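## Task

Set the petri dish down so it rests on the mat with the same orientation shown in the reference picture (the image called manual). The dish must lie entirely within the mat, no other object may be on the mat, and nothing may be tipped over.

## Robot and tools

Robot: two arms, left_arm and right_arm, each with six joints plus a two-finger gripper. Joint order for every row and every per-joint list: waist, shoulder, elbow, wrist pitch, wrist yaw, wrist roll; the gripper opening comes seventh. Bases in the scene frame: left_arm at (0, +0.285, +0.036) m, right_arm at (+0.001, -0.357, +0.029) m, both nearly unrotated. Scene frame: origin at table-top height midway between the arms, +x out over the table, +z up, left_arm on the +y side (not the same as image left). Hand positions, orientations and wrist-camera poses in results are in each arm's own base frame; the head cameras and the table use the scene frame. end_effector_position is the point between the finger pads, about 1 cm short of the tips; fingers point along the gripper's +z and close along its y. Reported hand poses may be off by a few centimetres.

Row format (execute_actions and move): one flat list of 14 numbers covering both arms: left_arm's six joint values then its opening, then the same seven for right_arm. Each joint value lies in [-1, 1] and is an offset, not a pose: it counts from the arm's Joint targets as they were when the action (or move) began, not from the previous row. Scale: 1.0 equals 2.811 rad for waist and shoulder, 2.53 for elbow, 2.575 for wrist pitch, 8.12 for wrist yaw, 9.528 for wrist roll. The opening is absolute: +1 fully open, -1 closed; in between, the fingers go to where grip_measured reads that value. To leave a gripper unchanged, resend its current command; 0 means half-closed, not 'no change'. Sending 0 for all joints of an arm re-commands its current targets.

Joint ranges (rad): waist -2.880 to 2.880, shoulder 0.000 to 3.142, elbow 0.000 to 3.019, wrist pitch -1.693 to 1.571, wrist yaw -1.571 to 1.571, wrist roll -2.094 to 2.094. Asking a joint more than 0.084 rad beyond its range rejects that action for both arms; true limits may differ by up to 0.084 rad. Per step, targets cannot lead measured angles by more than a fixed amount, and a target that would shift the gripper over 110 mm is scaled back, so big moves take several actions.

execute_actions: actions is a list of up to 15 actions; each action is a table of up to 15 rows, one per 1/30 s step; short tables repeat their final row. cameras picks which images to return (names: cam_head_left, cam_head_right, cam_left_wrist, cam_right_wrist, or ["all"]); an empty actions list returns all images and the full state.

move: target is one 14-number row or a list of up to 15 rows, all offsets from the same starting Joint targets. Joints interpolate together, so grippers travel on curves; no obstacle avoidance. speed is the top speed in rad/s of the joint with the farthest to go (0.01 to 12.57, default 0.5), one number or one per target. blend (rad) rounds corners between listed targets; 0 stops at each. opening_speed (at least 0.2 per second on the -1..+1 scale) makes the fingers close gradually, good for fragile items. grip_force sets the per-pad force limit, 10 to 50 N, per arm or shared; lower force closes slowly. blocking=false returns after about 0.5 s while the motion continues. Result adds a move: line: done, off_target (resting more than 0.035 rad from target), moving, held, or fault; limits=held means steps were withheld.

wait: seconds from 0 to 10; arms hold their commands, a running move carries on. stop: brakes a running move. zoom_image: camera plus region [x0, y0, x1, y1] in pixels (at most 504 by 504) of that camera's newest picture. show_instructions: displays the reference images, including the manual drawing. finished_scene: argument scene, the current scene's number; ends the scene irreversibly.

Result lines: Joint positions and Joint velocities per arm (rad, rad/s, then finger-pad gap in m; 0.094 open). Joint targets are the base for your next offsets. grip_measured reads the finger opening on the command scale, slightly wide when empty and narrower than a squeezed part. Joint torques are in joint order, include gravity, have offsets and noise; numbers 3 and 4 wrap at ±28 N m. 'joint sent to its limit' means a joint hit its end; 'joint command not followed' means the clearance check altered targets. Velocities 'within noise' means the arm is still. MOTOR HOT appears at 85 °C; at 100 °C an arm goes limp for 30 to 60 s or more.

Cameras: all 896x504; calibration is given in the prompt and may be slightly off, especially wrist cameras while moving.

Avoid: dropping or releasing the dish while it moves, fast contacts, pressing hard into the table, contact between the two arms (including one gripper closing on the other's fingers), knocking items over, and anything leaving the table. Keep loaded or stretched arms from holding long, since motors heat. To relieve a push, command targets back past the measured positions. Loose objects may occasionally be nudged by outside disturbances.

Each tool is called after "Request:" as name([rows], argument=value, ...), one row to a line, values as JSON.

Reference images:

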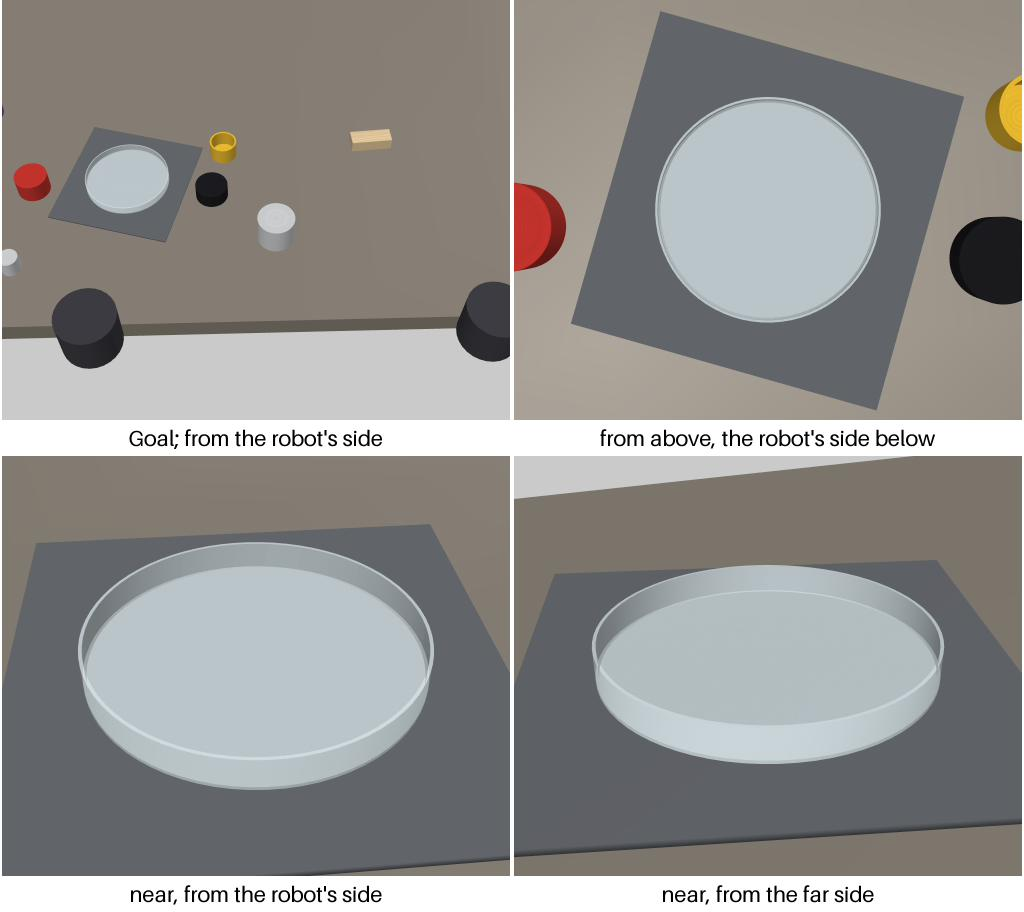

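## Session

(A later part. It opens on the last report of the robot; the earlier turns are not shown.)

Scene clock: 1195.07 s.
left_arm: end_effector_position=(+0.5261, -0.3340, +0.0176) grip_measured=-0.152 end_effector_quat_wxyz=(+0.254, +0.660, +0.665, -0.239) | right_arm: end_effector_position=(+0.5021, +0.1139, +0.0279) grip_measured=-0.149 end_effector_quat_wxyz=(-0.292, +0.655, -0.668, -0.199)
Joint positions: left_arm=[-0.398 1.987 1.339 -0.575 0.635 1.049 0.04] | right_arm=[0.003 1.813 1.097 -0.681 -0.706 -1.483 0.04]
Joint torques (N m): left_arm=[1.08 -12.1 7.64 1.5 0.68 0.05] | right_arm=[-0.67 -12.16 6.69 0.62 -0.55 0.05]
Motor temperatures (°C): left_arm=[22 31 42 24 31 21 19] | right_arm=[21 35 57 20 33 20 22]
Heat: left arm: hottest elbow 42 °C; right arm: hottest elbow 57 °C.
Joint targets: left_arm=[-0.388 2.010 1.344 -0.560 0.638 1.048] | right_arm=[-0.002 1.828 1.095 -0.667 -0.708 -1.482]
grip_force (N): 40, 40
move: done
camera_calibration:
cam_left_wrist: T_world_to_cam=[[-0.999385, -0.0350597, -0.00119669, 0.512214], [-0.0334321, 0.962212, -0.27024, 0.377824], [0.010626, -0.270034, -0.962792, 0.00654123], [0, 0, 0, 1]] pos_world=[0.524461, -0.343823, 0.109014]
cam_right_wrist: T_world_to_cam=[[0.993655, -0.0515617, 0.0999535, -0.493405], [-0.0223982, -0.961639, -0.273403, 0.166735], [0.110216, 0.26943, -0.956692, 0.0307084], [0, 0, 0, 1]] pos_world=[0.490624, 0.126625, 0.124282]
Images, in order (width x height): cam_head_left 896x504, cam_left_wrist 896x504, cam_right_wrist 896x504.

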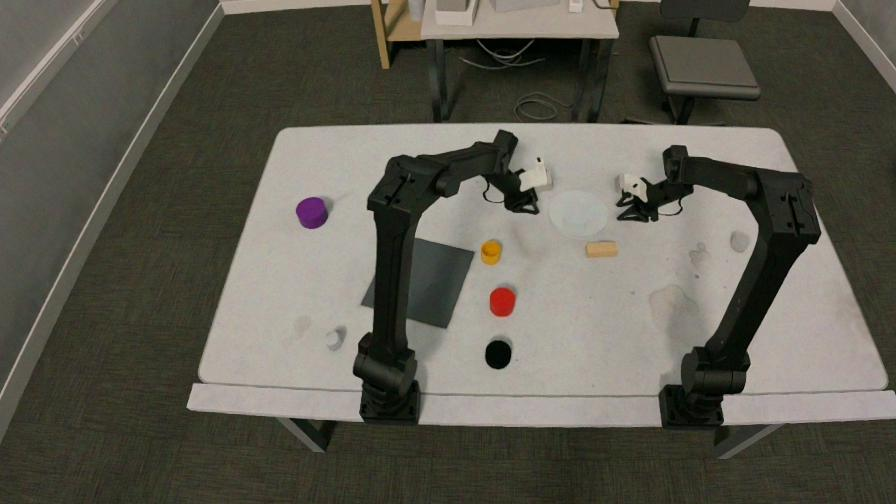

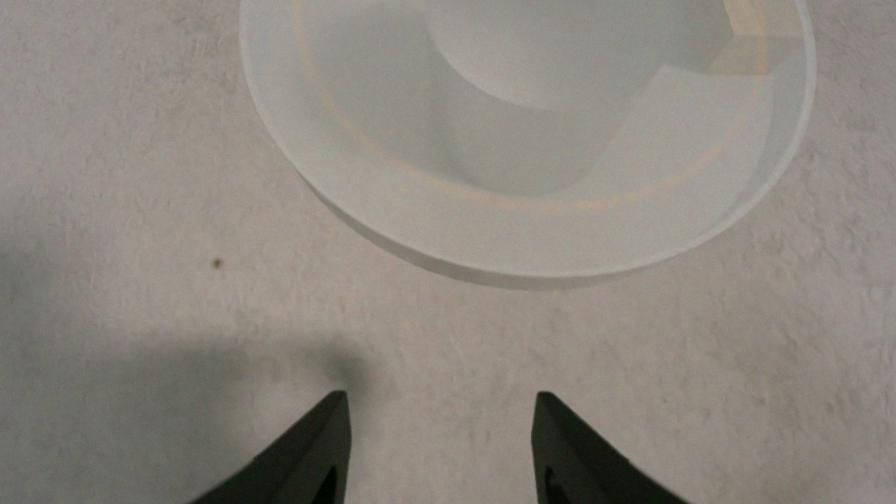

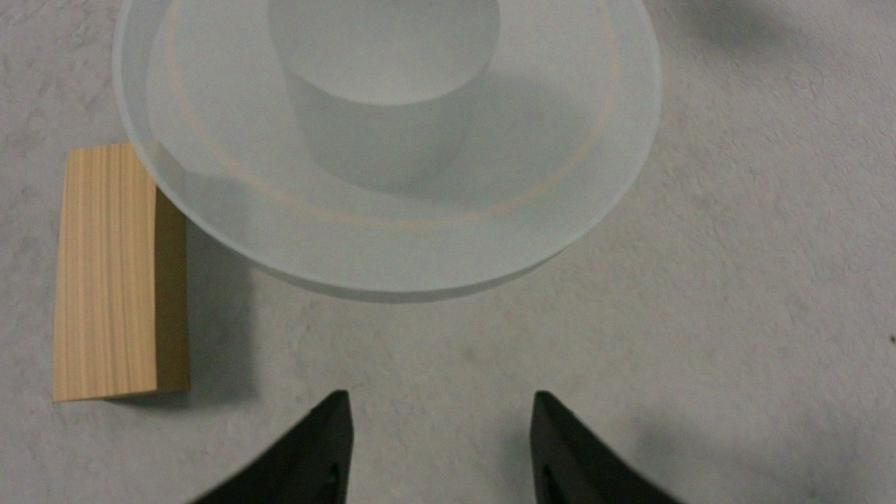

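Request:
move([
  [0.0313,-0.1726,-0.2862,0.4687,-0.0786,0.0549,-0.12,-0.0526,-0.1345,0.081,-0.2458,0.0872,0.1555,-0.15],
  [-0.1231,-0.1726,-0.2862,0.4687,-0.0786,0.0549,-0.12,-0.0526,-0.1345,0.081,-0.2458,0.0872,0.1555,-0.15],
  [-0.1231,-0.0245,-0.298,0.6365,-0.0786,0.0549,-0.12,-0.0526,-0.1345,0.081,-0.2458,0.0872,0.1555,-0.15],
], speed=[0.5,0.3,0.25], blend=[0.03,0.03,0], cameras=["cam_head_left","cam_left_wrist"])

Request:
zoom_image(camera="cam_head_left", region=[440, 150, 680, 310])

Scene clock: 1263.40 s.
left_arm: end_effector_position=(+0.4093, -0.3631, +0.0264) grip_measured=-0.122 end_effector_quat_wxyz=(+0.554, +0.724, +0.329, +0.246) | right_arm: end_effector_position=(+0.4330, -0.0626, +0.1850) grip_measured=-0.148 end_effector_quat_wxyz=(+0.033, +0.065, +0.997, -0.002)
Joint positions: left_arm=[-0.724 1.921 0.594 1.058 0.002 1.563 0.041] | right_arm=[-0.143 1.462 1.246 -1.289 -0.002 -0.013 0.04]
Joint torques (N m): left_arm=[-0.32 -7.77 3.1 2.76 -0.06 0.06] | right_arm=[-0.85 -10.99 12.59 -0.34 0.13 0.15]
Motor temperatures (°C): left_arm=[21 31 40 24 27 21 19] | right_arm=[20 33 57 20 28 20 22]
Heat: left arm: hottest elbow 40 °C; right arm: hottest elbow 57 °C.
Joint targets: left_arm=[-0.733 1.941 0.589 1.078 0.000 1.571] | right_arm=[-0.149 1.450 1.300 -1.300 0.000 0.000]
grip_force (N): 40, 40
move: off_target (right_arm); right_arm: the elbow is farthest, 0.054 rad from its target
camera_calibration:
cam_left_wrist: T_world_to_cam=[[-0.220099, 0.149308, -0.963983, 0.167851], [0.288176, 0.954062, 0.0819746, 0.260407], [0.93194, -0.259754, -0.253015, -0.383689], [0, 0, 0, 1]] pos_world=[0.319476, -0.373171, 0.0433798]
Images, in order (width x height): cam_head_left 896x504, cam_left_wrist 896x504.

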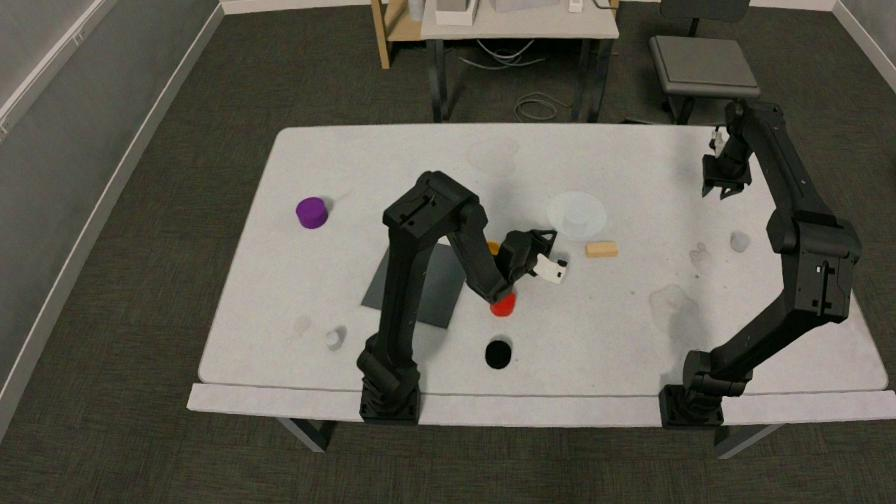

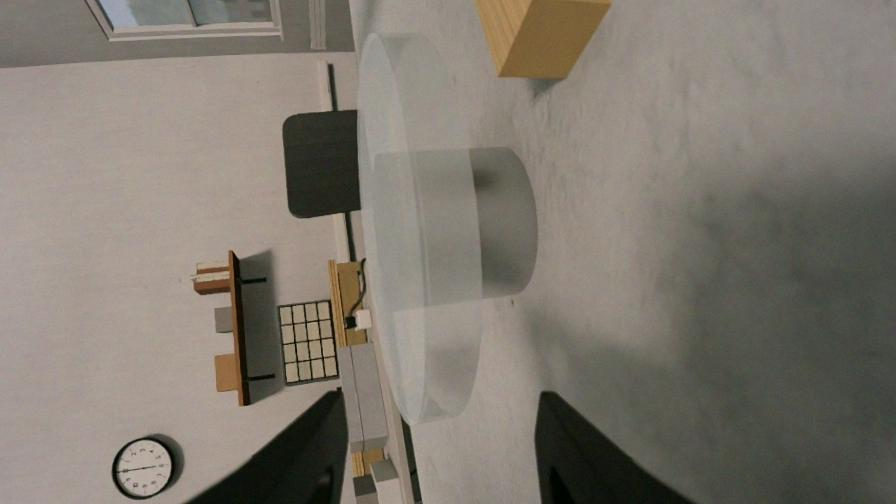

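Scaled by 2.100 from the camera's 896x504 image, which has a finer 1280x720 frame.

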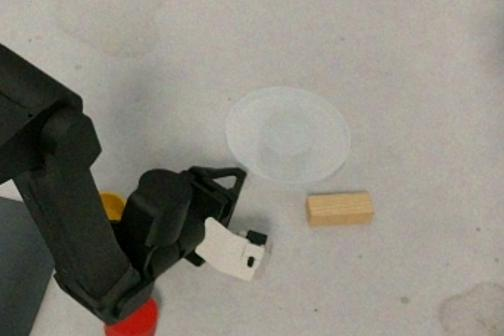

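Request:
move(target=[0,0.0112,0.0464,-0.0255,0,0,-0.12,0,0,0,0,0,0,-0.15], speed=0.1, cameras=["cam_left_wrist"])

Scene clock: 1284.90 s.
left_arm: end_effector_position=(+0.4330, -0.3840, +0.0327) grip_measured=-0.122 end_effector_quat_wxyz=(+0.563, +0.717, +0.326, +0.250) | right_arm: end_effector_position=(+0.4330, -0.0626, +0.1850) grip_measured=-0.148 end_effector_quat_wxyz=(+0.033, +0.065, +0.997, -0.002)
Joint positions: left_arm=[-0.724 1.948 0.679 1.025 0.002 1.563 0.041] | right_arm=[-0.143 1.462 1.246 -1.289 -0.002 -0.013 0.04]
Joint torques (N m): left_arm=[-0.32 -8.35 6.22 1.42 -0.06 0.06] | right_arm=[-0.79 -10.99 12.6 -0.34 0.13 0.15]
Motor temperatures (°C): left_arm=[21 30 39 24 26 21 19] | right_arm=[20 32 63 20 27 20 22]
Heat: left arm: hottest elbow 39 °C; right arm: hottest elbow 63 °C.
Joint targets: left_arm=[-0.733 1.973 0.707 1.013 0.000 1.571] | right_arm=[-0.149 1.450 1.300 -1.300 0.000 0.000]
grip_force (N): 40, 40
move: off_target (right_arm); right_arm: the elbow is farthest, 0.054 rad from its target
camera_calibration:
cam_left_wrist: T_world_to_cam=[[-0.202683, 0.133841, -0.970055, 0.169003], [0.286781, 0.955295, 0.0718849, 0.274474], [0.93631, -0.263624, -0.232005, -0.413701], [0, 0, 0, 1]] pos_world=[0.342892, -0.393885, 0.048231]
Images, in order (width x height): cam_left_wrist 896x504.

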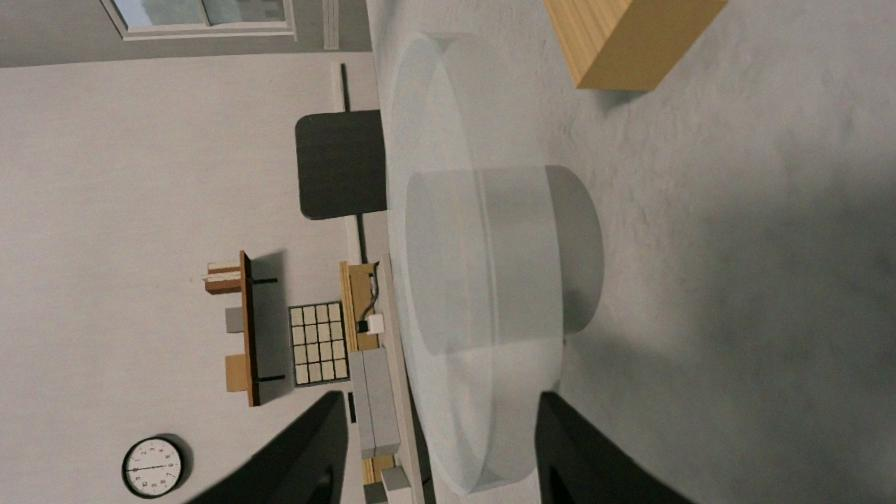

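Request:
move([
  [0,0.0116,0.0012,0.0115,0,0,-0.12,0,0,0,0,0,0,-0.15],
  [0,0.0213,0.0288,-0.005,0,0,-0.12,0,0,0,0,0,0,-0.15],
], speed=0.07, cameras=["cam_left_wrist","cam_head_left"])

Request:
zoom_image(camera="cam_head_left", region=[440, 150, 680, 310])

Scene clock: 1310.10 s.
left_arm: end_effector_position=(+0.4503, -0.3994, +0.0210) grip_measured=-0.122 end_effector_quat_wxyz=(+0.562, +0.718, +0.326, +0.250) | right_arm: end_effector_position=(+0.4330, -0.0626, +0.1850) grip_measured=-0.148 end_effector_quat_wxyz=(+0.033, +0.065, +0.997, -0.002)
Joint positions: left_arm=[-0.724 2.007 0.75 1.012 0.002 1.563 0.041] | right_arm=[-0.143 1.462 1.246 -1.289 -0.002 -0.013 0.04]
Joint torques (N m): left_arm=[-0.32 -8.94 6.46 1.46 -0.06 0.06] | right_arm=[-0.79 -10.99 12.59 -0.34 0.13 0.15]
Motor temperatures (°C): left_arm=[21 29 39 24 25 21 19] | right_arm=[20 32 67 20 27 20 22]
Heat: left arm: hottest elbow 39 °C; right arm: hottest elbow 67 °C.
Joint targets: left_arm=[-0.733 2.033 0.780 1.000 0.000 1.571] | right_arm=[-0.149 1.450 1.300 -1.300 0.000 0.000]
grip_force (N): 40, 40
move: off_target (right_arm); right_arm: the elbow is farthest, 0.054 rad from its target
camera_calibration:
cam_left_wrist: T_world_to_cam=[[-0.203731, 0.134888, -0.96969, 0.164094], [0.28692, 0.9552, 0.0725911, 0.284848], [0.93604, -0.263434, -0.233306, -0.436401], [0, 0, 0, 1]] pos_world=[0.360191, -0.409184, 0.0366281]
Images, in order (width x height): cam_head_left 896x504, cam_left_wrist 896x504.

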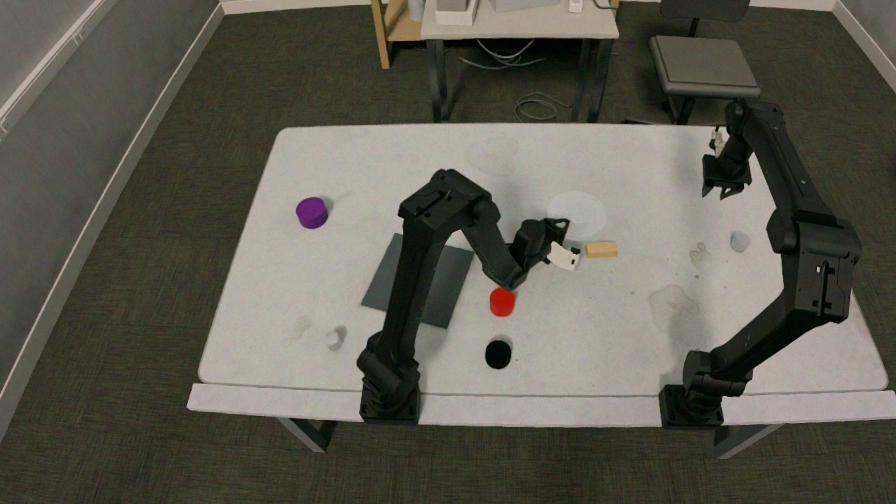

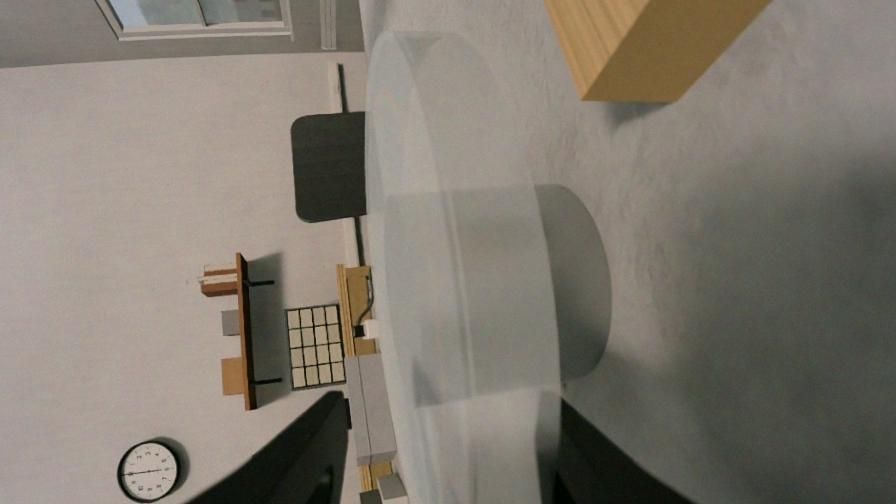

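Scaled by 2.100 from the camera's 896x504 image, which has a finer 1280x720 frame.

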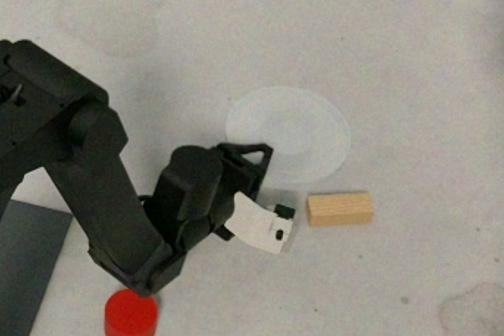

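Request:
move(target=[0,0,0,0,0,0,-0.9,0,0,0,0,0,0,-0.15], opening_speed=0.3, grip_force=[30,40], cameras=["cam_left_wrist"])

Scene clock: 1328.53 s.
left_arm: end_effector_position=(+0.4560, -0.4045, +0.0273) grip_measured=-0.643 end_effector_quat_wxyz=(+0.568, +0.713, +0.324, +0.253) | right_arm: end_effector_position=(+0.4330, -0.0626, +0.1850) grip_measured=-0.148 end_effector_quat_wxyz=(+0.033, +0.065, +0.997, -0.002)
Joint positions: left_arm=[-0.724 2.008 0.768 1.011 0.002 1.564 0.017] | right_arm=[-0.143 1.462 1.246 -1.289 -0.002 -0.013 0.04]
Joint torques (N m): left_arm=[-0.32 -9.17 5.16 1.47 -0.06 0.06] | right_arm=[-0.79 -11.05 12.59 -0.32 0.13 0.15]
Motor temperatures (°C): left_arm=[21 29 38 24 25 21 19] | right_arm=[20 32 69 20 26 20 22]
Heat: left arm: hottest elbow 38 °C; right arm: hottest elbow 69 °C.
Joint targets: left_arm=[-0.733 2.032 0.780 1.000 0.000 1.571] | right_arm=[-0.149 1.450 1.300 -1.300 0.000 0.000]
grip_force (N): 30, 40
move: off_target (right_arm); right_arm: the elbow is farthest, 0.054 rad from its target
camera_calibration:
cam_left_wrist: T_world_to_cam=[[-0.190522, 0.124156, -0.9738, 0.161761], [0.286146, 0.955918, 0.0658925, 0.288444], [0.939054, -0.266095, -0.21765, -0.444512], [0, 0, 0, 1]] pos_world=[0.365703, -0.414095, 0.0417685]
Images, in order (width x height): cam_left_wrist 896x504.

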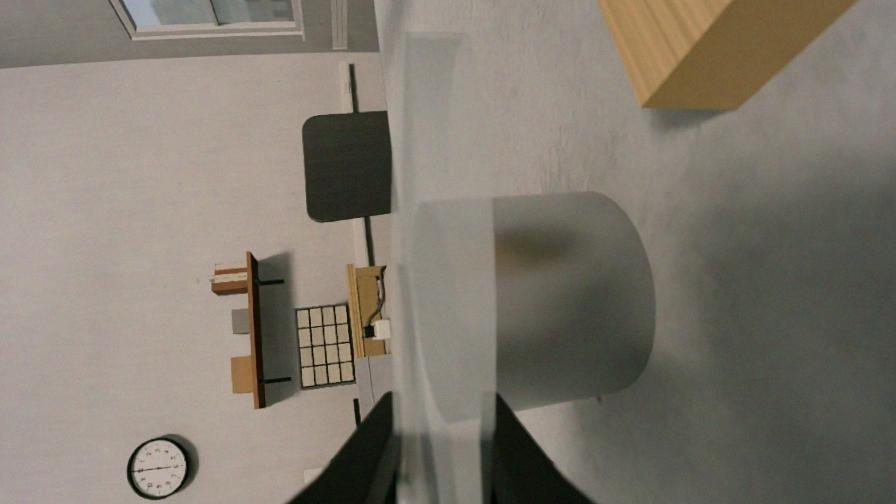

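Request:
move([
  [0,-0.0314,0.0055,-0.0318,0,0,-0.9,0,0,0,0,0,0,-0.15],
  [0,-0.1074,0.0182,-0.1235,0,0,-0.9,0,0,0,0,0,0,-0.15],
  [0.0374,-0.2631,-0.1221,-0.1556,0,0,-0.9,0,0,0,0,0,0,-0.15],
], speed=[0.12,0.25,0.3], blend=[0.03,0.05,0], cameras=["cam_left_wrist","cam_head_left"])

Request:
zoom_image(camera="cam_head_left", region=[440, 150, 680, 310])

Scene clock: 1357.73 s.
left_arm: end_effector_position=(+0.3907, -0.2929, +0.1757) grip_measured=-0.659 end_effector_quat_wxyz=(+0.559, +0.698, +0.352, +0.277) | right_arm: end_effector_position=(+0.4330, -0.0626, +0.1850) grip_measured=-0.148 end_effector_quat_wxyz=(+0.033, +0.065, +0.997, -0.002)
Joint positions: left_arm=[-0.642 1.309 0.476 0.608 0.002 1.564 0.016] | right_arm=[-0.143 1.462 1.246 -1.289 -0.002 -0.013 0.04]
Joint torques (N m): left_arm=[1.26 -6.3 6.76 1.59 -0.05 0.05] | right_arm=[-0.85 -11.05 12.6 -0.34 0.13 0.15]
Motor temperatures (°C): left_arm=[21 29 38 24 24 21 20] | right_arm=[20 32 71 20 26 20 22]
Heat: left arm: hottest elbow 38 °C; right arm: hottest elbow 71 °C.
Joint targets: left_arm=[-0.628 1.293 0.471 0.599 0.000 1.571] | right_arm=[-0.149 1.450 1.300 -1.300 0.000 0.000]
grip_force (N): 30, 40
move: off_target (right_arm); right_arm: the elbow is farthest, 0.054 rad from its target
camera_calibration:
cam_left_wrist: T_world_to_cam=[[-0.197386, 0.106051, -0.974573, 0.277519], [0.205958, 0.97643, 0.0645396, 0.228292], [0.958447, -0.187982, -0.214576, -0.306431], [0, 0, 0, 1]] pos_world=[0.301458, -0.309946, 0.189976]
Images, in order (width x height): cam_head_left 896x504, cam_left_wrist 896x504.

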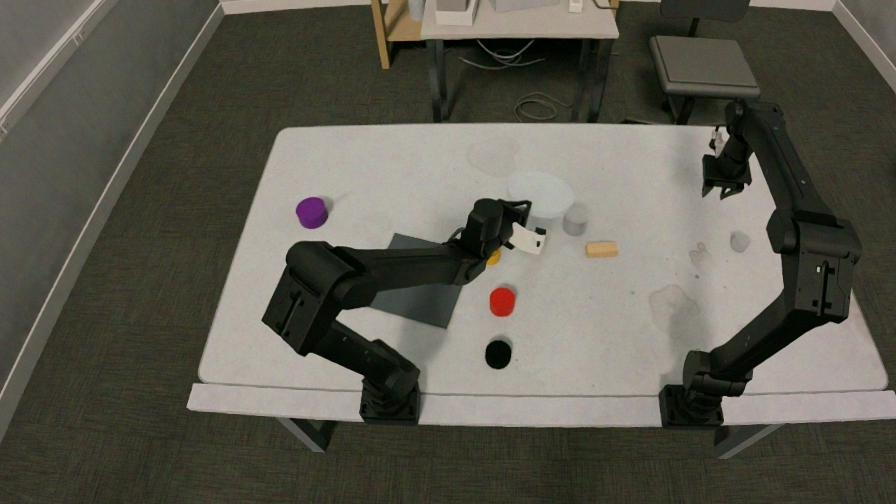

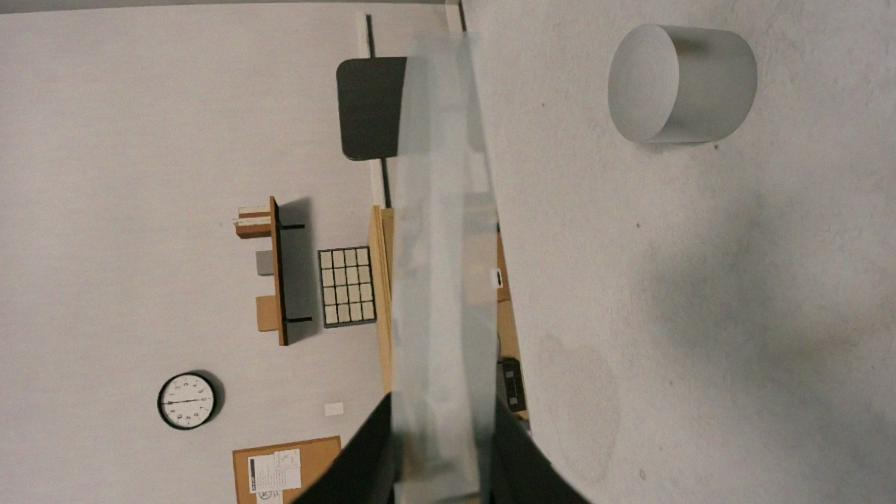

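Scaled by 2.100 from the camera's 896x504 image, which has a finer 1280x720 frame.

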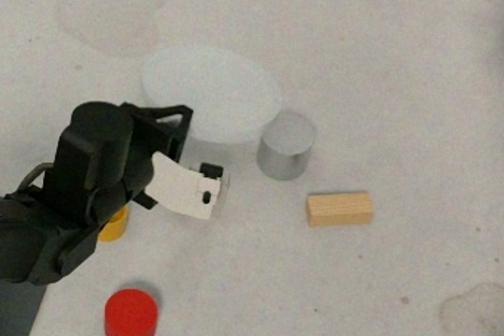

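Request:
move(target=[0,0,0,0.0874,0,-0.3298,-0.9,0,0,0,0,0,0,0.1], speed=0.9, cameras=["all"])

Request:
zoom_image(camera="cam_head_left", region=[440, 130, 680, 290])

Scene clock: 1379.57 s.
left_arm: end_effector_position=(+0.3956, -0.2966, +0.2229) grip_measured=-0.659 end_effector_quat_wxyz=(+0.314, -0.319, +0.644, -0.621) | right_arm: end_effector_position=(+0.4330, -0.0626, +0.1850) grip_measured=+0.098 end_effector_quat_wxyz=(+0.033, +0.065, +0.997, -0.002)
Joint positions: left_arm=[-0.642 1.309 0.476 0.801 0.002 -1.563 0.016] | right_arm=[-0.143 1.462 1.246 -1.289 -0.002 -0.013 0.052]
Joint torques (N m): left_arm=[1.26 -6.3 6.75 2.89 -0.08 0.01] | right_arm=[-0.79 -11.05 12.59 -0.34 0.13 0.15]
Motor temperatures (°C): left_arm=[21 29 38 24 24 21 20] | right_arm=[20 32 72 20 25 20 22]
Heat: left arm: hottest elbow 38 °C; right arm: hottest elbow 72 °C.
Joint targets: left_arm=[-0.628 1.293 0.471 0.824 0.000 -1.571] | right_arm=[-0.149 1.450 1.300 -1.300 0.000 0.000]
grip_force (N): 30, 40
move: off_target (right_arm); right_arm: the elbow is farthest, 0.054 rad from its target
camera_calibration:
cam_left_wrist: T_world_to_cam=[[0.0379325, -0.00605455, 0.999262, -0.241491], [-0.88238, -0.469539, 0.0306506, 0.237048], [0.469007, -0.882891, -0.0231532, -0.356856], [0, 0, 0, 1]] pos_world=[0.385695, -0.205224, 0.225784]
cam_right_wrist: T_world_to_cam=[[-0.129888, -0.991293, -0.0216155, 0.000615657], [-0.925307, 0.113351, 0.361881, 0.379167], [-0.35628, 0.067005, -0.931974, 0.42085], [0, 0, 0, 1]] pos_world=[0.500866, -0.0705678, 0.255021]

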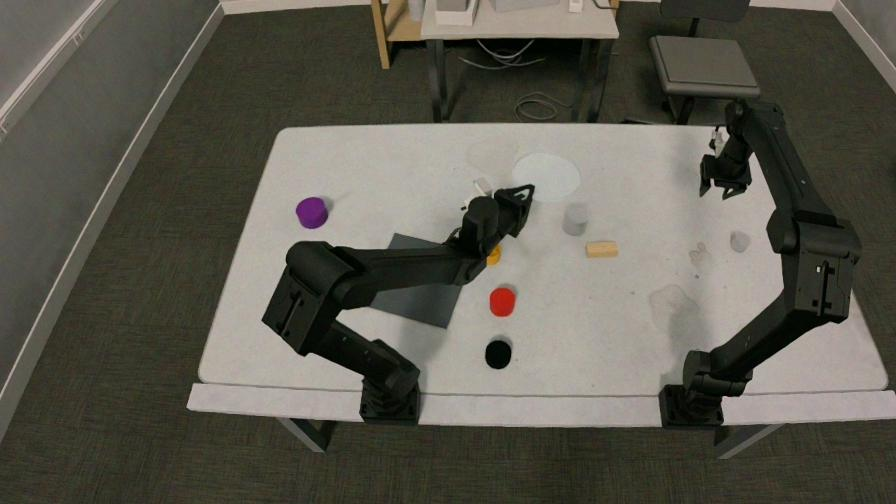

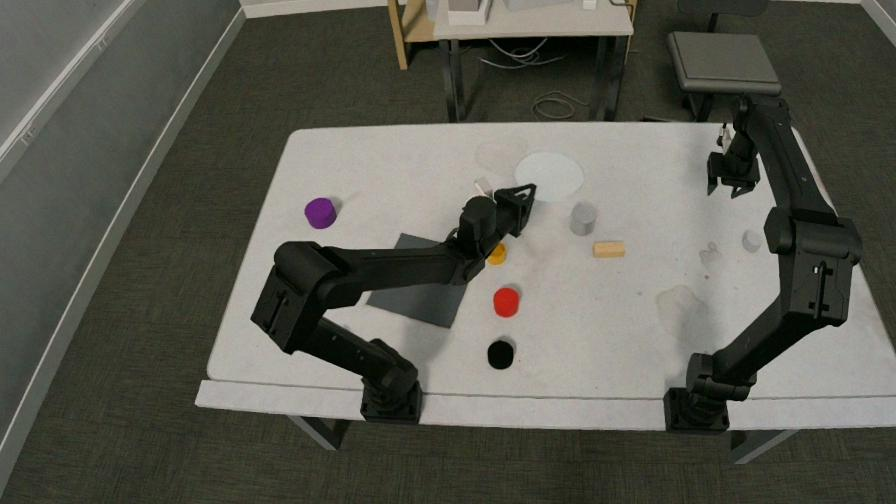

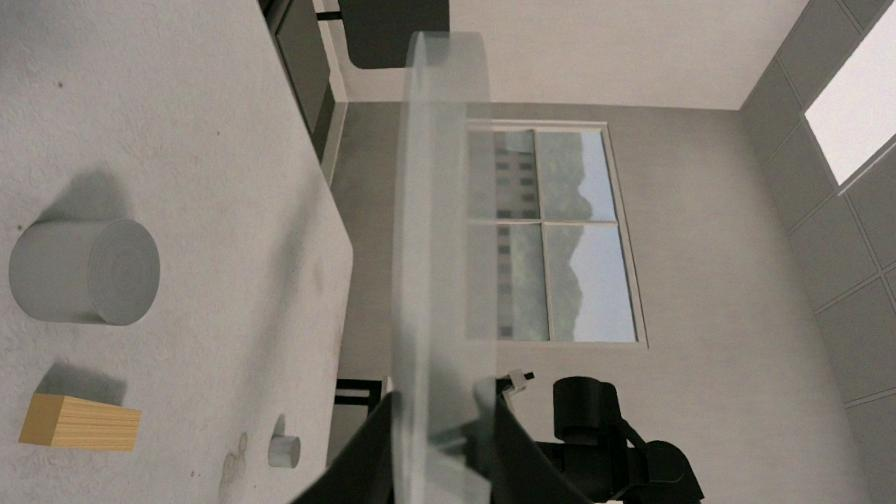

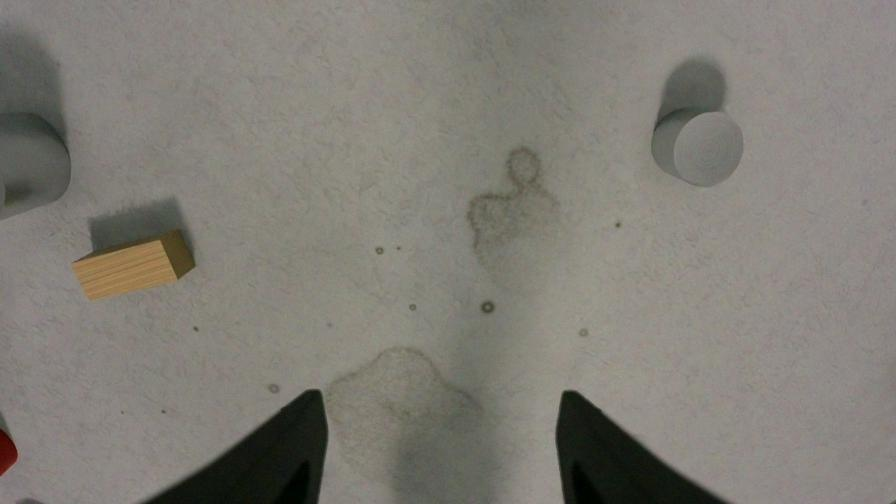

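Scaled by 2.100 from the camera's 896x504 image, which has a finer 1280x720 frame.

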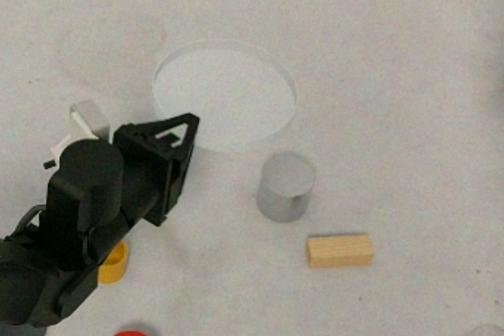

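Request:
move(target=[0,0,0,0,0,0,-0.9,0,-0.0534,-0.3257,0.7379,0,0,0.1], speed=1.2)

Request:
wait(seconds=10)

Scene clock: 1424.13 s.
left_arm: end_effector_position=(+0.3956, -0.2966, +0.2229) grip_measured=-0.659 end_effector_quat_wxyz=(+0.313, -0.319, +0.644, -0.621) | right_arm: end_effector_position=(+0.4829, -0.0698, +0.1678) grip_measured=+0.098 end_effector_quat_wxyz=(+0.609, +0.051, +0.790, -0.047)
Joint positions: left_arm=[-0.642 1.309 0.476 0.801 0.002 -1.563 0.016] | right_arm=[-0.143 1.315 0.48 0.579 -0.002 -0.013 0.052]
Joint torques (N m): left_arm=[1.26 -6.3 6.76 2.91 -0.08 0.07] | right_arm=[-0.85 -7.53 7.08 2.1 0.13 0.14]
Motor temperatures (°C): left_arm=[21 28 38 24 23 21 20] | right_arm=[20 31 73 20 25 20 22]
Heat: left arm: hottest elbow 38 °C; right arm: hottest elbow 73 °C.
Joint targets: left_arm=[-0.628 1.293 0.471 0.824 0.000 -1.572] | right_arm=[-0.149 1.300 0.476 0.600 0.000 0.000]
grip_force (N): 30, 40
move: done

Scene clock: 1434.13 s.
left_arm: end_effector_position=(+0.3956, -0.2966, +0.2229) grip_measured=-0.659 end_effector_quat_wxyz=(+0.313, -0.319, +0.644, -0.621) | right_arm: end_effector_position=(+0.4829, -0.0698, +0.1678) grip_measured=+0.098 end_effector_quat_wxyz=(+0.609, +0.051, +0.790, -0.047)
Joint positions: left_arm=[-0.642 1.309 0.476 0.801 0.002 -1.563 0.016] | right_arm=[-0.143 1.315 0.48 0.579 -0.002 -0.013 0.052]
Joint torques (N m): left_arm=[1.26 -6.3 6.75 2.89 -0.08 0.07] | right_arm=[-0.79 -7.53 7.08 2.07 0.13 0.14]
Motor temperatures (°C): left_arm=[21 28 38 24 23 21 20] | right_arm=[20 31 69 21 24 20 22]
Heat: left arm: hottest elbow 38 °C; right arm: hottest elbow 69 °C.
Joint targets: left_arm=[-0.628 1.293 0.471 0.824 0.000 -1.572] | right_arm=[-0.149 1.300 0.476 0.600 0.000 0.000]
Tool commands: left_gripper/opening=-0.9 right_gripper/opening=+0.1
grip_force (N): 30, 40
wait: 10.00 s; at rest by 0.17 s

Request:
wait(seconds=10)

Request:
move([
  [0,0,0,0,0,0,-0.9,0,0.1501,0.5605,-0.8687,0,0,0.1],
  [0,0,0,0,0,0,-0.9,0.2348,0.1501,0.5605,-0.8687,0,0,0.1],
], speed=[1.0,0.4], blend=[0.1,0], cameras=["cam_right_wrist","cam_head_left"])

Request:
zoom_image(camera="cam_head_left", region=[440, 90, 680, 250])

Scene clock: 1455.37 s.
left_arm: end_effector_position=(+0.3956, -0.2966, +0.2229) grip_measured=-0.659 end_effector_quat_wxyz=(+0.313, -0.319, +0.644, -0.621) | right_arm: end_effector_position=(+0.4829, -0.0698, +0.1678) grip_measured=+0.098 end_effector_quat_wxyz=(+0.609, +0.051, +0.790, -0.047)
Joint positions: left_arm=[-0.642 1.309 0.476 0.801 0.002 -1.563 0.016] | right_arm=[-0.143 1.315 0.48 0.579 -0.002 -0.013 0.052]
Joint torques (N m): left_arm=[1.26 -6.3 6.76 2.91 -0.08 0.07] | right_arm=[-0.79 -7.53 7.08 2.06 0.13 0.15]
Motor temperatures (°C): left_arm=[21 28 38 24 23 21 20] | right_arm=[20 31 64 21 24 20 22]
Heat: left arm: hottest elbow 38 °C; right arm: hottest elbow 64 °C.
Joint targets: left_arm=[-0.628 1.293 0.471 0.824 0.000 -1.572] | right_arm=[-0.149 1.300 0.476 0.600 0.000 0.000]
Tool commands: left_gripper/opening=-0.9 right_gripper/opening=+0.1
grip_force (N): 30, 40
wait: 10.00 s; at rest from the start

Scene clock: 1459.80 s.
left_arm: end_effector_position=(+0.3956, -0.2966, +0.2229) grip_measured=-0.659 end_effector_quat_wxyz=(+0.313, -0.319, +0.644, -0.621) | right_arm: end_effector_position=(+0.4676, +0.2658, +0.2993) grip_measured=+0.098 end_effector_quat_wxyz=(+0.037, -0.262, +0.964, +0.010)
Joint positions: left_arm=[-0.642 1.309 0.476 0.801 0.002 -1.563 0.016] | right_arm=[0.518 1.707 1.838 -1.626 -0.001 -0.013 0.052]
Joint torques (N m): left_arm=[1.26 -6.3 6.76 2.91 -0.08 0.07] | right_arm=[-0.91 -12.86 12.88 -0.32 0.1 0.14]
Motor temperatures (°C): left_arm=[21 28 38 24 23 21 20] | right_arm=[20 31 65 21 24 20 22]
Heat: left arm: hottest elbow 38 °C; right arm: hottest elbow 65 °C.
Joint targets: left_arm=[-0.628 1.293 0.471 0.824 0.000 -1.572] | right_arm=[0.510 1.722 1.894 -1.637 0.000 0.000]
grip_force (N): 30, 40
move: off_target (right_arm); right_arm: the elbow is farthest, 0.056 rad from its target
camera_calibration:
cam_right_wrist: T_world_to_cam=[[0.505683, -0.862468, -0.0207986, 0.00142957], [-0.803729, -0.479731, 0.351962, 0.436321], [-0.313534, -0.161265, -0.935783, 0.5596], [0, 0, 0, 1]] pos_world=[0.525415, 0.300794, 0.370125]
Images, in order (width x height): cam_head_left 896x504, cam_right_wrist 896x504.

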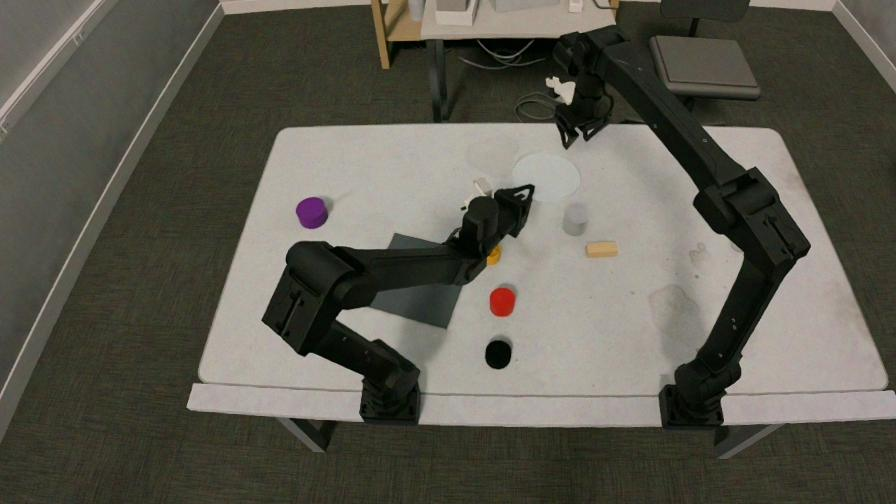

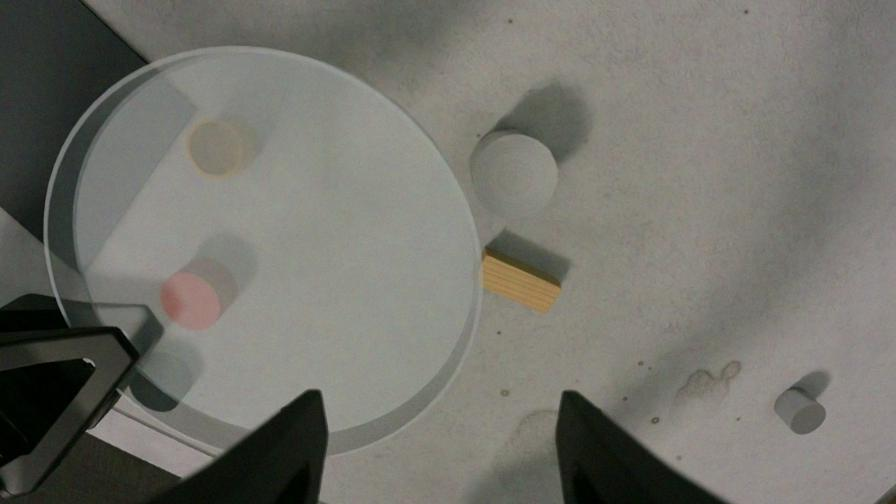

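Scaled by 2.100 from the camera's 896x504 image, which has a finer 1280x720 frame.

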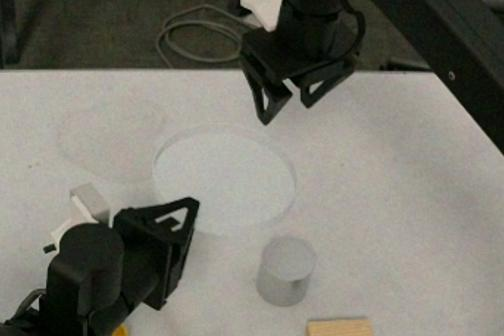

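Request:
move(target=[0,0,0,0,0,0,-0.9,-0.0036,0.0007,-0.0549,0.0544,0,0,0.1], speed=0.2, cameras=["cam_right_wrist"])

Scene clock: 1499.50 s.
left_arm: end_effector_position=(+0.3956, -0.2966, +0.2229) grip_measured=-0.659 end_effector_quat_wxyz=(+0.313, -0.319, +0.644, -0.621) | right_arm: end_effector_position=(+0.4804, +0.2668, +0.2682) grip_measured=+0.098 end_effector_quat_wxyz=(+0.053, -0.257, +0.965, +0.014)
Joint positions: left_arm=[-0.642 1.309 0.476 0.801 0.002 -1.563 0.016] | right_arm=[0.508 1.708 1.757 -1.51 -0.001 -0.013 0.052]
Joint torques (N m): left_arm=[1.26 -6.3 6.76 2.92 -0.08 0.07] | right_arm=[-0.85 -12.92 8.7 0.65 0.1 0.14]
Motor temperatures (°C): left_arm=[21 28 38 24 23 21 21] | right_arm=[20 31 69 20 24 20 22]
Heat: left arm: hottest elbow 38 °C; right arm: hottest elbow 69 °C.
Joint targets: left_arm=[-0.628 1.293 0.471 0.824 0.000 -1.572] | right_arm=[0.500 1.724 1.755 -1.496 0.000 0.000]
grip_force (N): 30, 40
move: done
camera_calibration:
cam_right_wrist: T_world_to_cam=[[0.497687, -0.867118, -0.0203407, 0.000134793], [-0.818103, -0.477086, 0.321088, 0.472561], [-0.288125, -0.14316, -0.946831, 0.520548], [0, 0, 0, 1]] pos_world=[0.536519, 0.300091, 0.34114]
Images, in order (width x height): cam_right_wrist 896x504.

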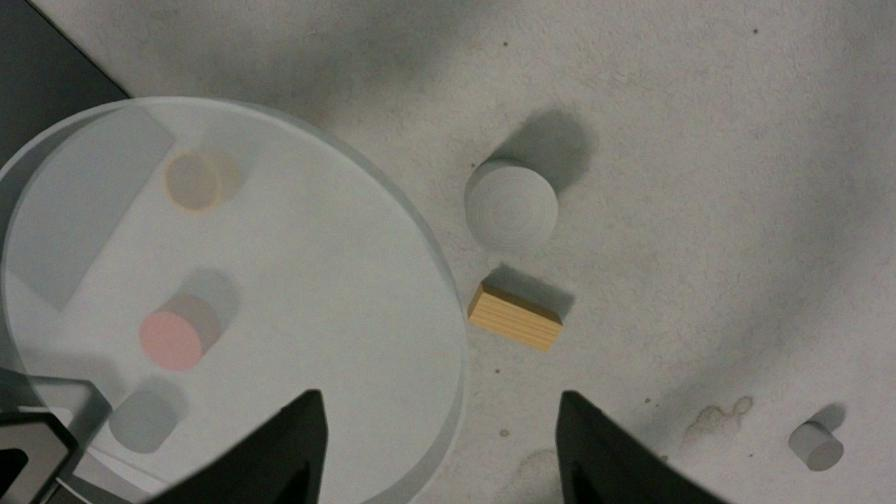

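Request:
move(target=[0,0,0,0,0,0,-0.9,-0.0025,-0.0085,-0.0549,0.0462,0,0,0.1], speed=0.12, cameras=["cam_right_wrist","cam_left_wrist"])

Scene clock: 1521.17 s.
left_arm: end_effector_position=(+0.3932, -0.2948, +0.2178) grip_measured=-0.659 end_effector_quat_wxyz=(+0.312, -0.321, +0.647, -0.618) | right_arm: end_effector_position=(+0.4780, +0.2625, +0.2179) grip_measured=+0.098 end_effector_quat_wxyz=(+0.046, -0.254, +0.966, +0.012)
Joint positions: left_arm=[-0.642 1.309 0.466 0.801 0.002 -1.563 0.016] | right_arm=[0.503 1.708 1.626 -1.393 -0.001 -0.012 0.052]
Joint torques (N m): left_arm=[1.14 -6.24 7.54 2.91 -0.07 0.07] | right_arm=[-1.08 -14.68 8.1 0.62 0.11 0.14]
Motor temperatures (°C): left_arm=[21 28 38 24 23 21 21] | right_arm=[20 33 66 20 23 20 22]
Heat: left arm: hottest elbow 38 °C; right arm: hottest elbow 66 °C.
Joint targets: left_arm=[-0.628 1.293 0.471 0.824 0.000 -1.572] | right_arm=[0.493 1.700 1.616 -1.378 0.000 0.000]
grip_force (N): 30, 40
move: done
camera_calibration:
cam_left_wrist: T_world_to_cam=[[0.0466715, -0.0116541, 0.998842, -0.241167], [-0.882064, -0.469772, 0.0357338, 0.234626], [0.468812, -0.882711, -0.0322046, -0.352137], [0, 0, 0, 1]] pos_world=[0.383296, -0.203425, 0.221164]
cam_right_wrist: T_world_to_cam=[[0.492838, -0.86987, -0.0209135, -0.000327442], [-0.816725, -0.470751, 0.333696, 0.479651], [-0.300117, -0.147378, -0.942449, 0.477585], [0, 0, 0, 1]] pos_world=[0.535236, 0.295897, 0.290035]
Images, in order (width x height): cam_left_wrist 896x504, cam_right_wrist 896x504.

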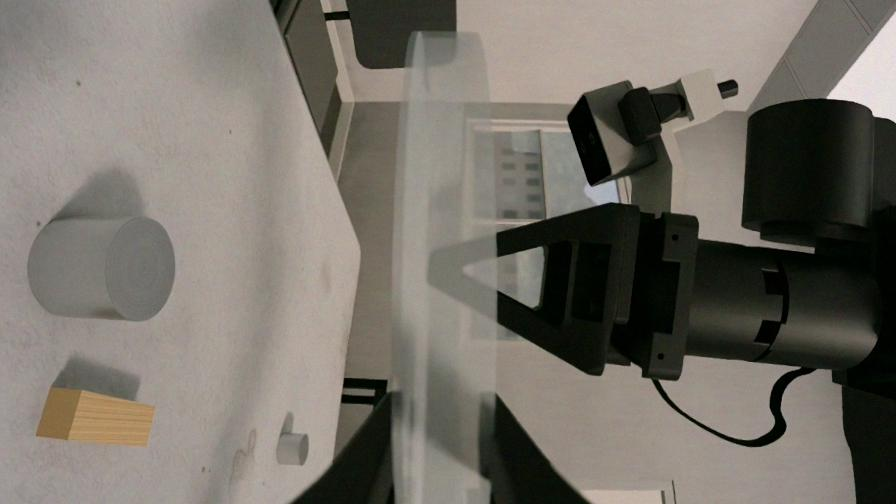

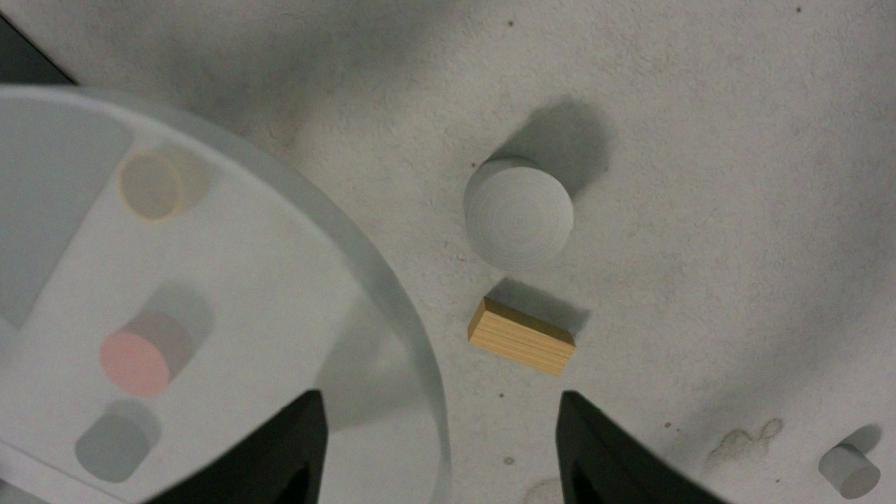

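Request:
move([
  [0,0,0,0,0,0,-0.9,0,0,0.0198,-0.004,0,0,0.1],
  [0,0,0,0,0,0,-0.9,0,0,0.0198,-0.004,0,0,-1],
], speed=0.1, opening_speed=0.5, cameras=["cam_right_wrist","cam_left_wrist"])

Scene clock: 1541.40 s.
left_arm: end_effector_position=(+0.3940, -0.2937, +0.2178) grip_measured=-0.659 end_effector_quat_wxyz=(+0.312, -0.321, +0.647, -0.617) | right_arm: end_effector_position=(+0.4785, +0.2618, +0.2179) grip_measured=-0.952 end_effector_quat_wxyz=(+0.046, -0.258, +0.965, +0.012)
Joint positions: left_arm=[-0.639 1.309 0.466 0.801 0.002 -1.563 0.016] | right_arm=[0.501 1.708 1.626 -1.392 -0.001 -0.022 0.002]
Joint torques (N m): left_arm=[1.03 -6.18 7.54 2.89 -0.07 0.07] | right_arm=[-0.91 -14.62 11.79 0.25 0.11 0.23]
Motor temperatures (°C): left_arm=[21 28 38 24 22 21 21] | right_arm=[20 35 62 20 23 20 22]
Heat: left arm: hottest elbow 38 °C; right arm: hottest elbow 62 °C.
Joint targets: left_arm=[-0.628 1.293 0.471 0.824 0.000 -1.572] | right_arm=[0.493 1.700 1.666 -1.388 0.000 0.000]
grip_force (N): 30, 40
move: off_target (right_arm); target 2's new numbers were sent with right_arm's elbow 0.040 rad from that target; right_arm: the elbow is farthest, 0.040 rad from its target
camera_calibration:
cam_left_wrist: T_world_to_cam=[[0.0467028, -0.0115305, 0.998842, -0.241171], [-0.880842, -0.472059, 0.0357361, 0.234702], [0.471101, -0.881491, -0.0322031, -0.352175], [0, 0, 0, 1]] pos_world=[0.383908, -0.202427, 0.221164]
cam_right_wrist: T_world_to_cam=[[0.499795, -0.865912, -0.0200296, -0.00566026], [-0.813208, -0.477084, 0.333293, 0.47986], [-0.298158, -0.15029, -0.942611, 0.477483], [0, 0, 0, 1]] pos_world=[0.53542, 0.295793, 0.290033]
Images, in order (width x height): cam_left_wrist 896x504, cam_right_wrist 896x504.

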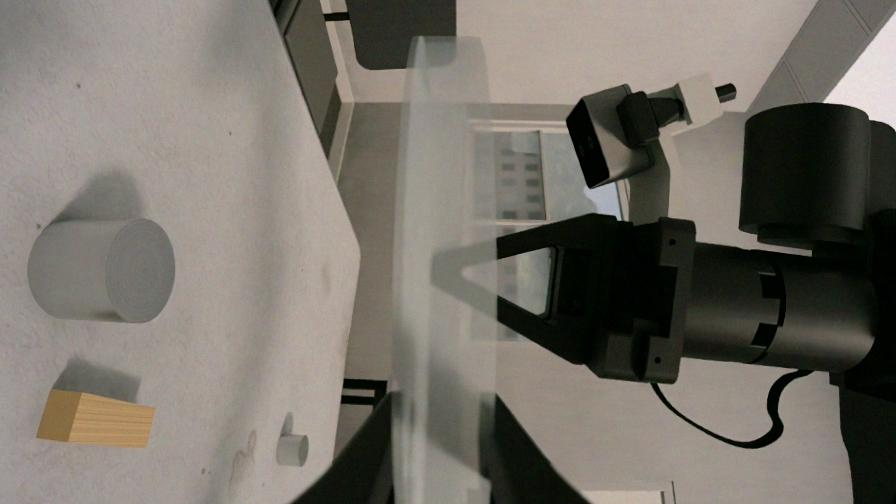

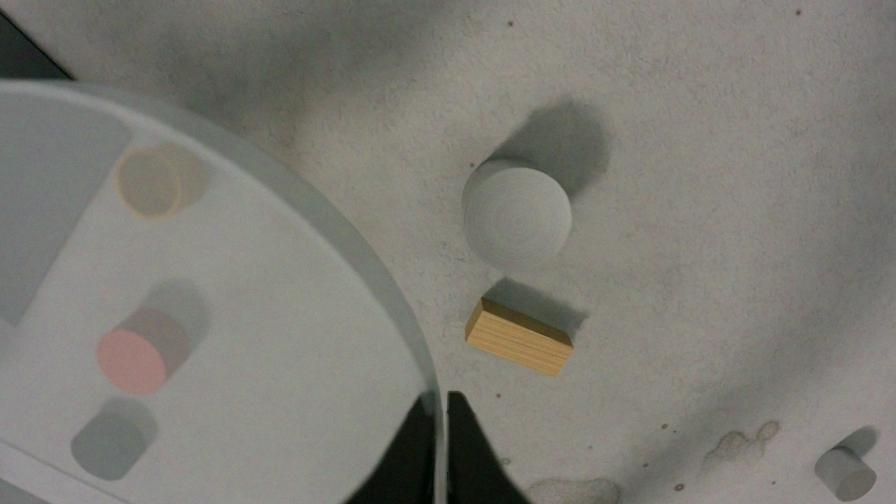

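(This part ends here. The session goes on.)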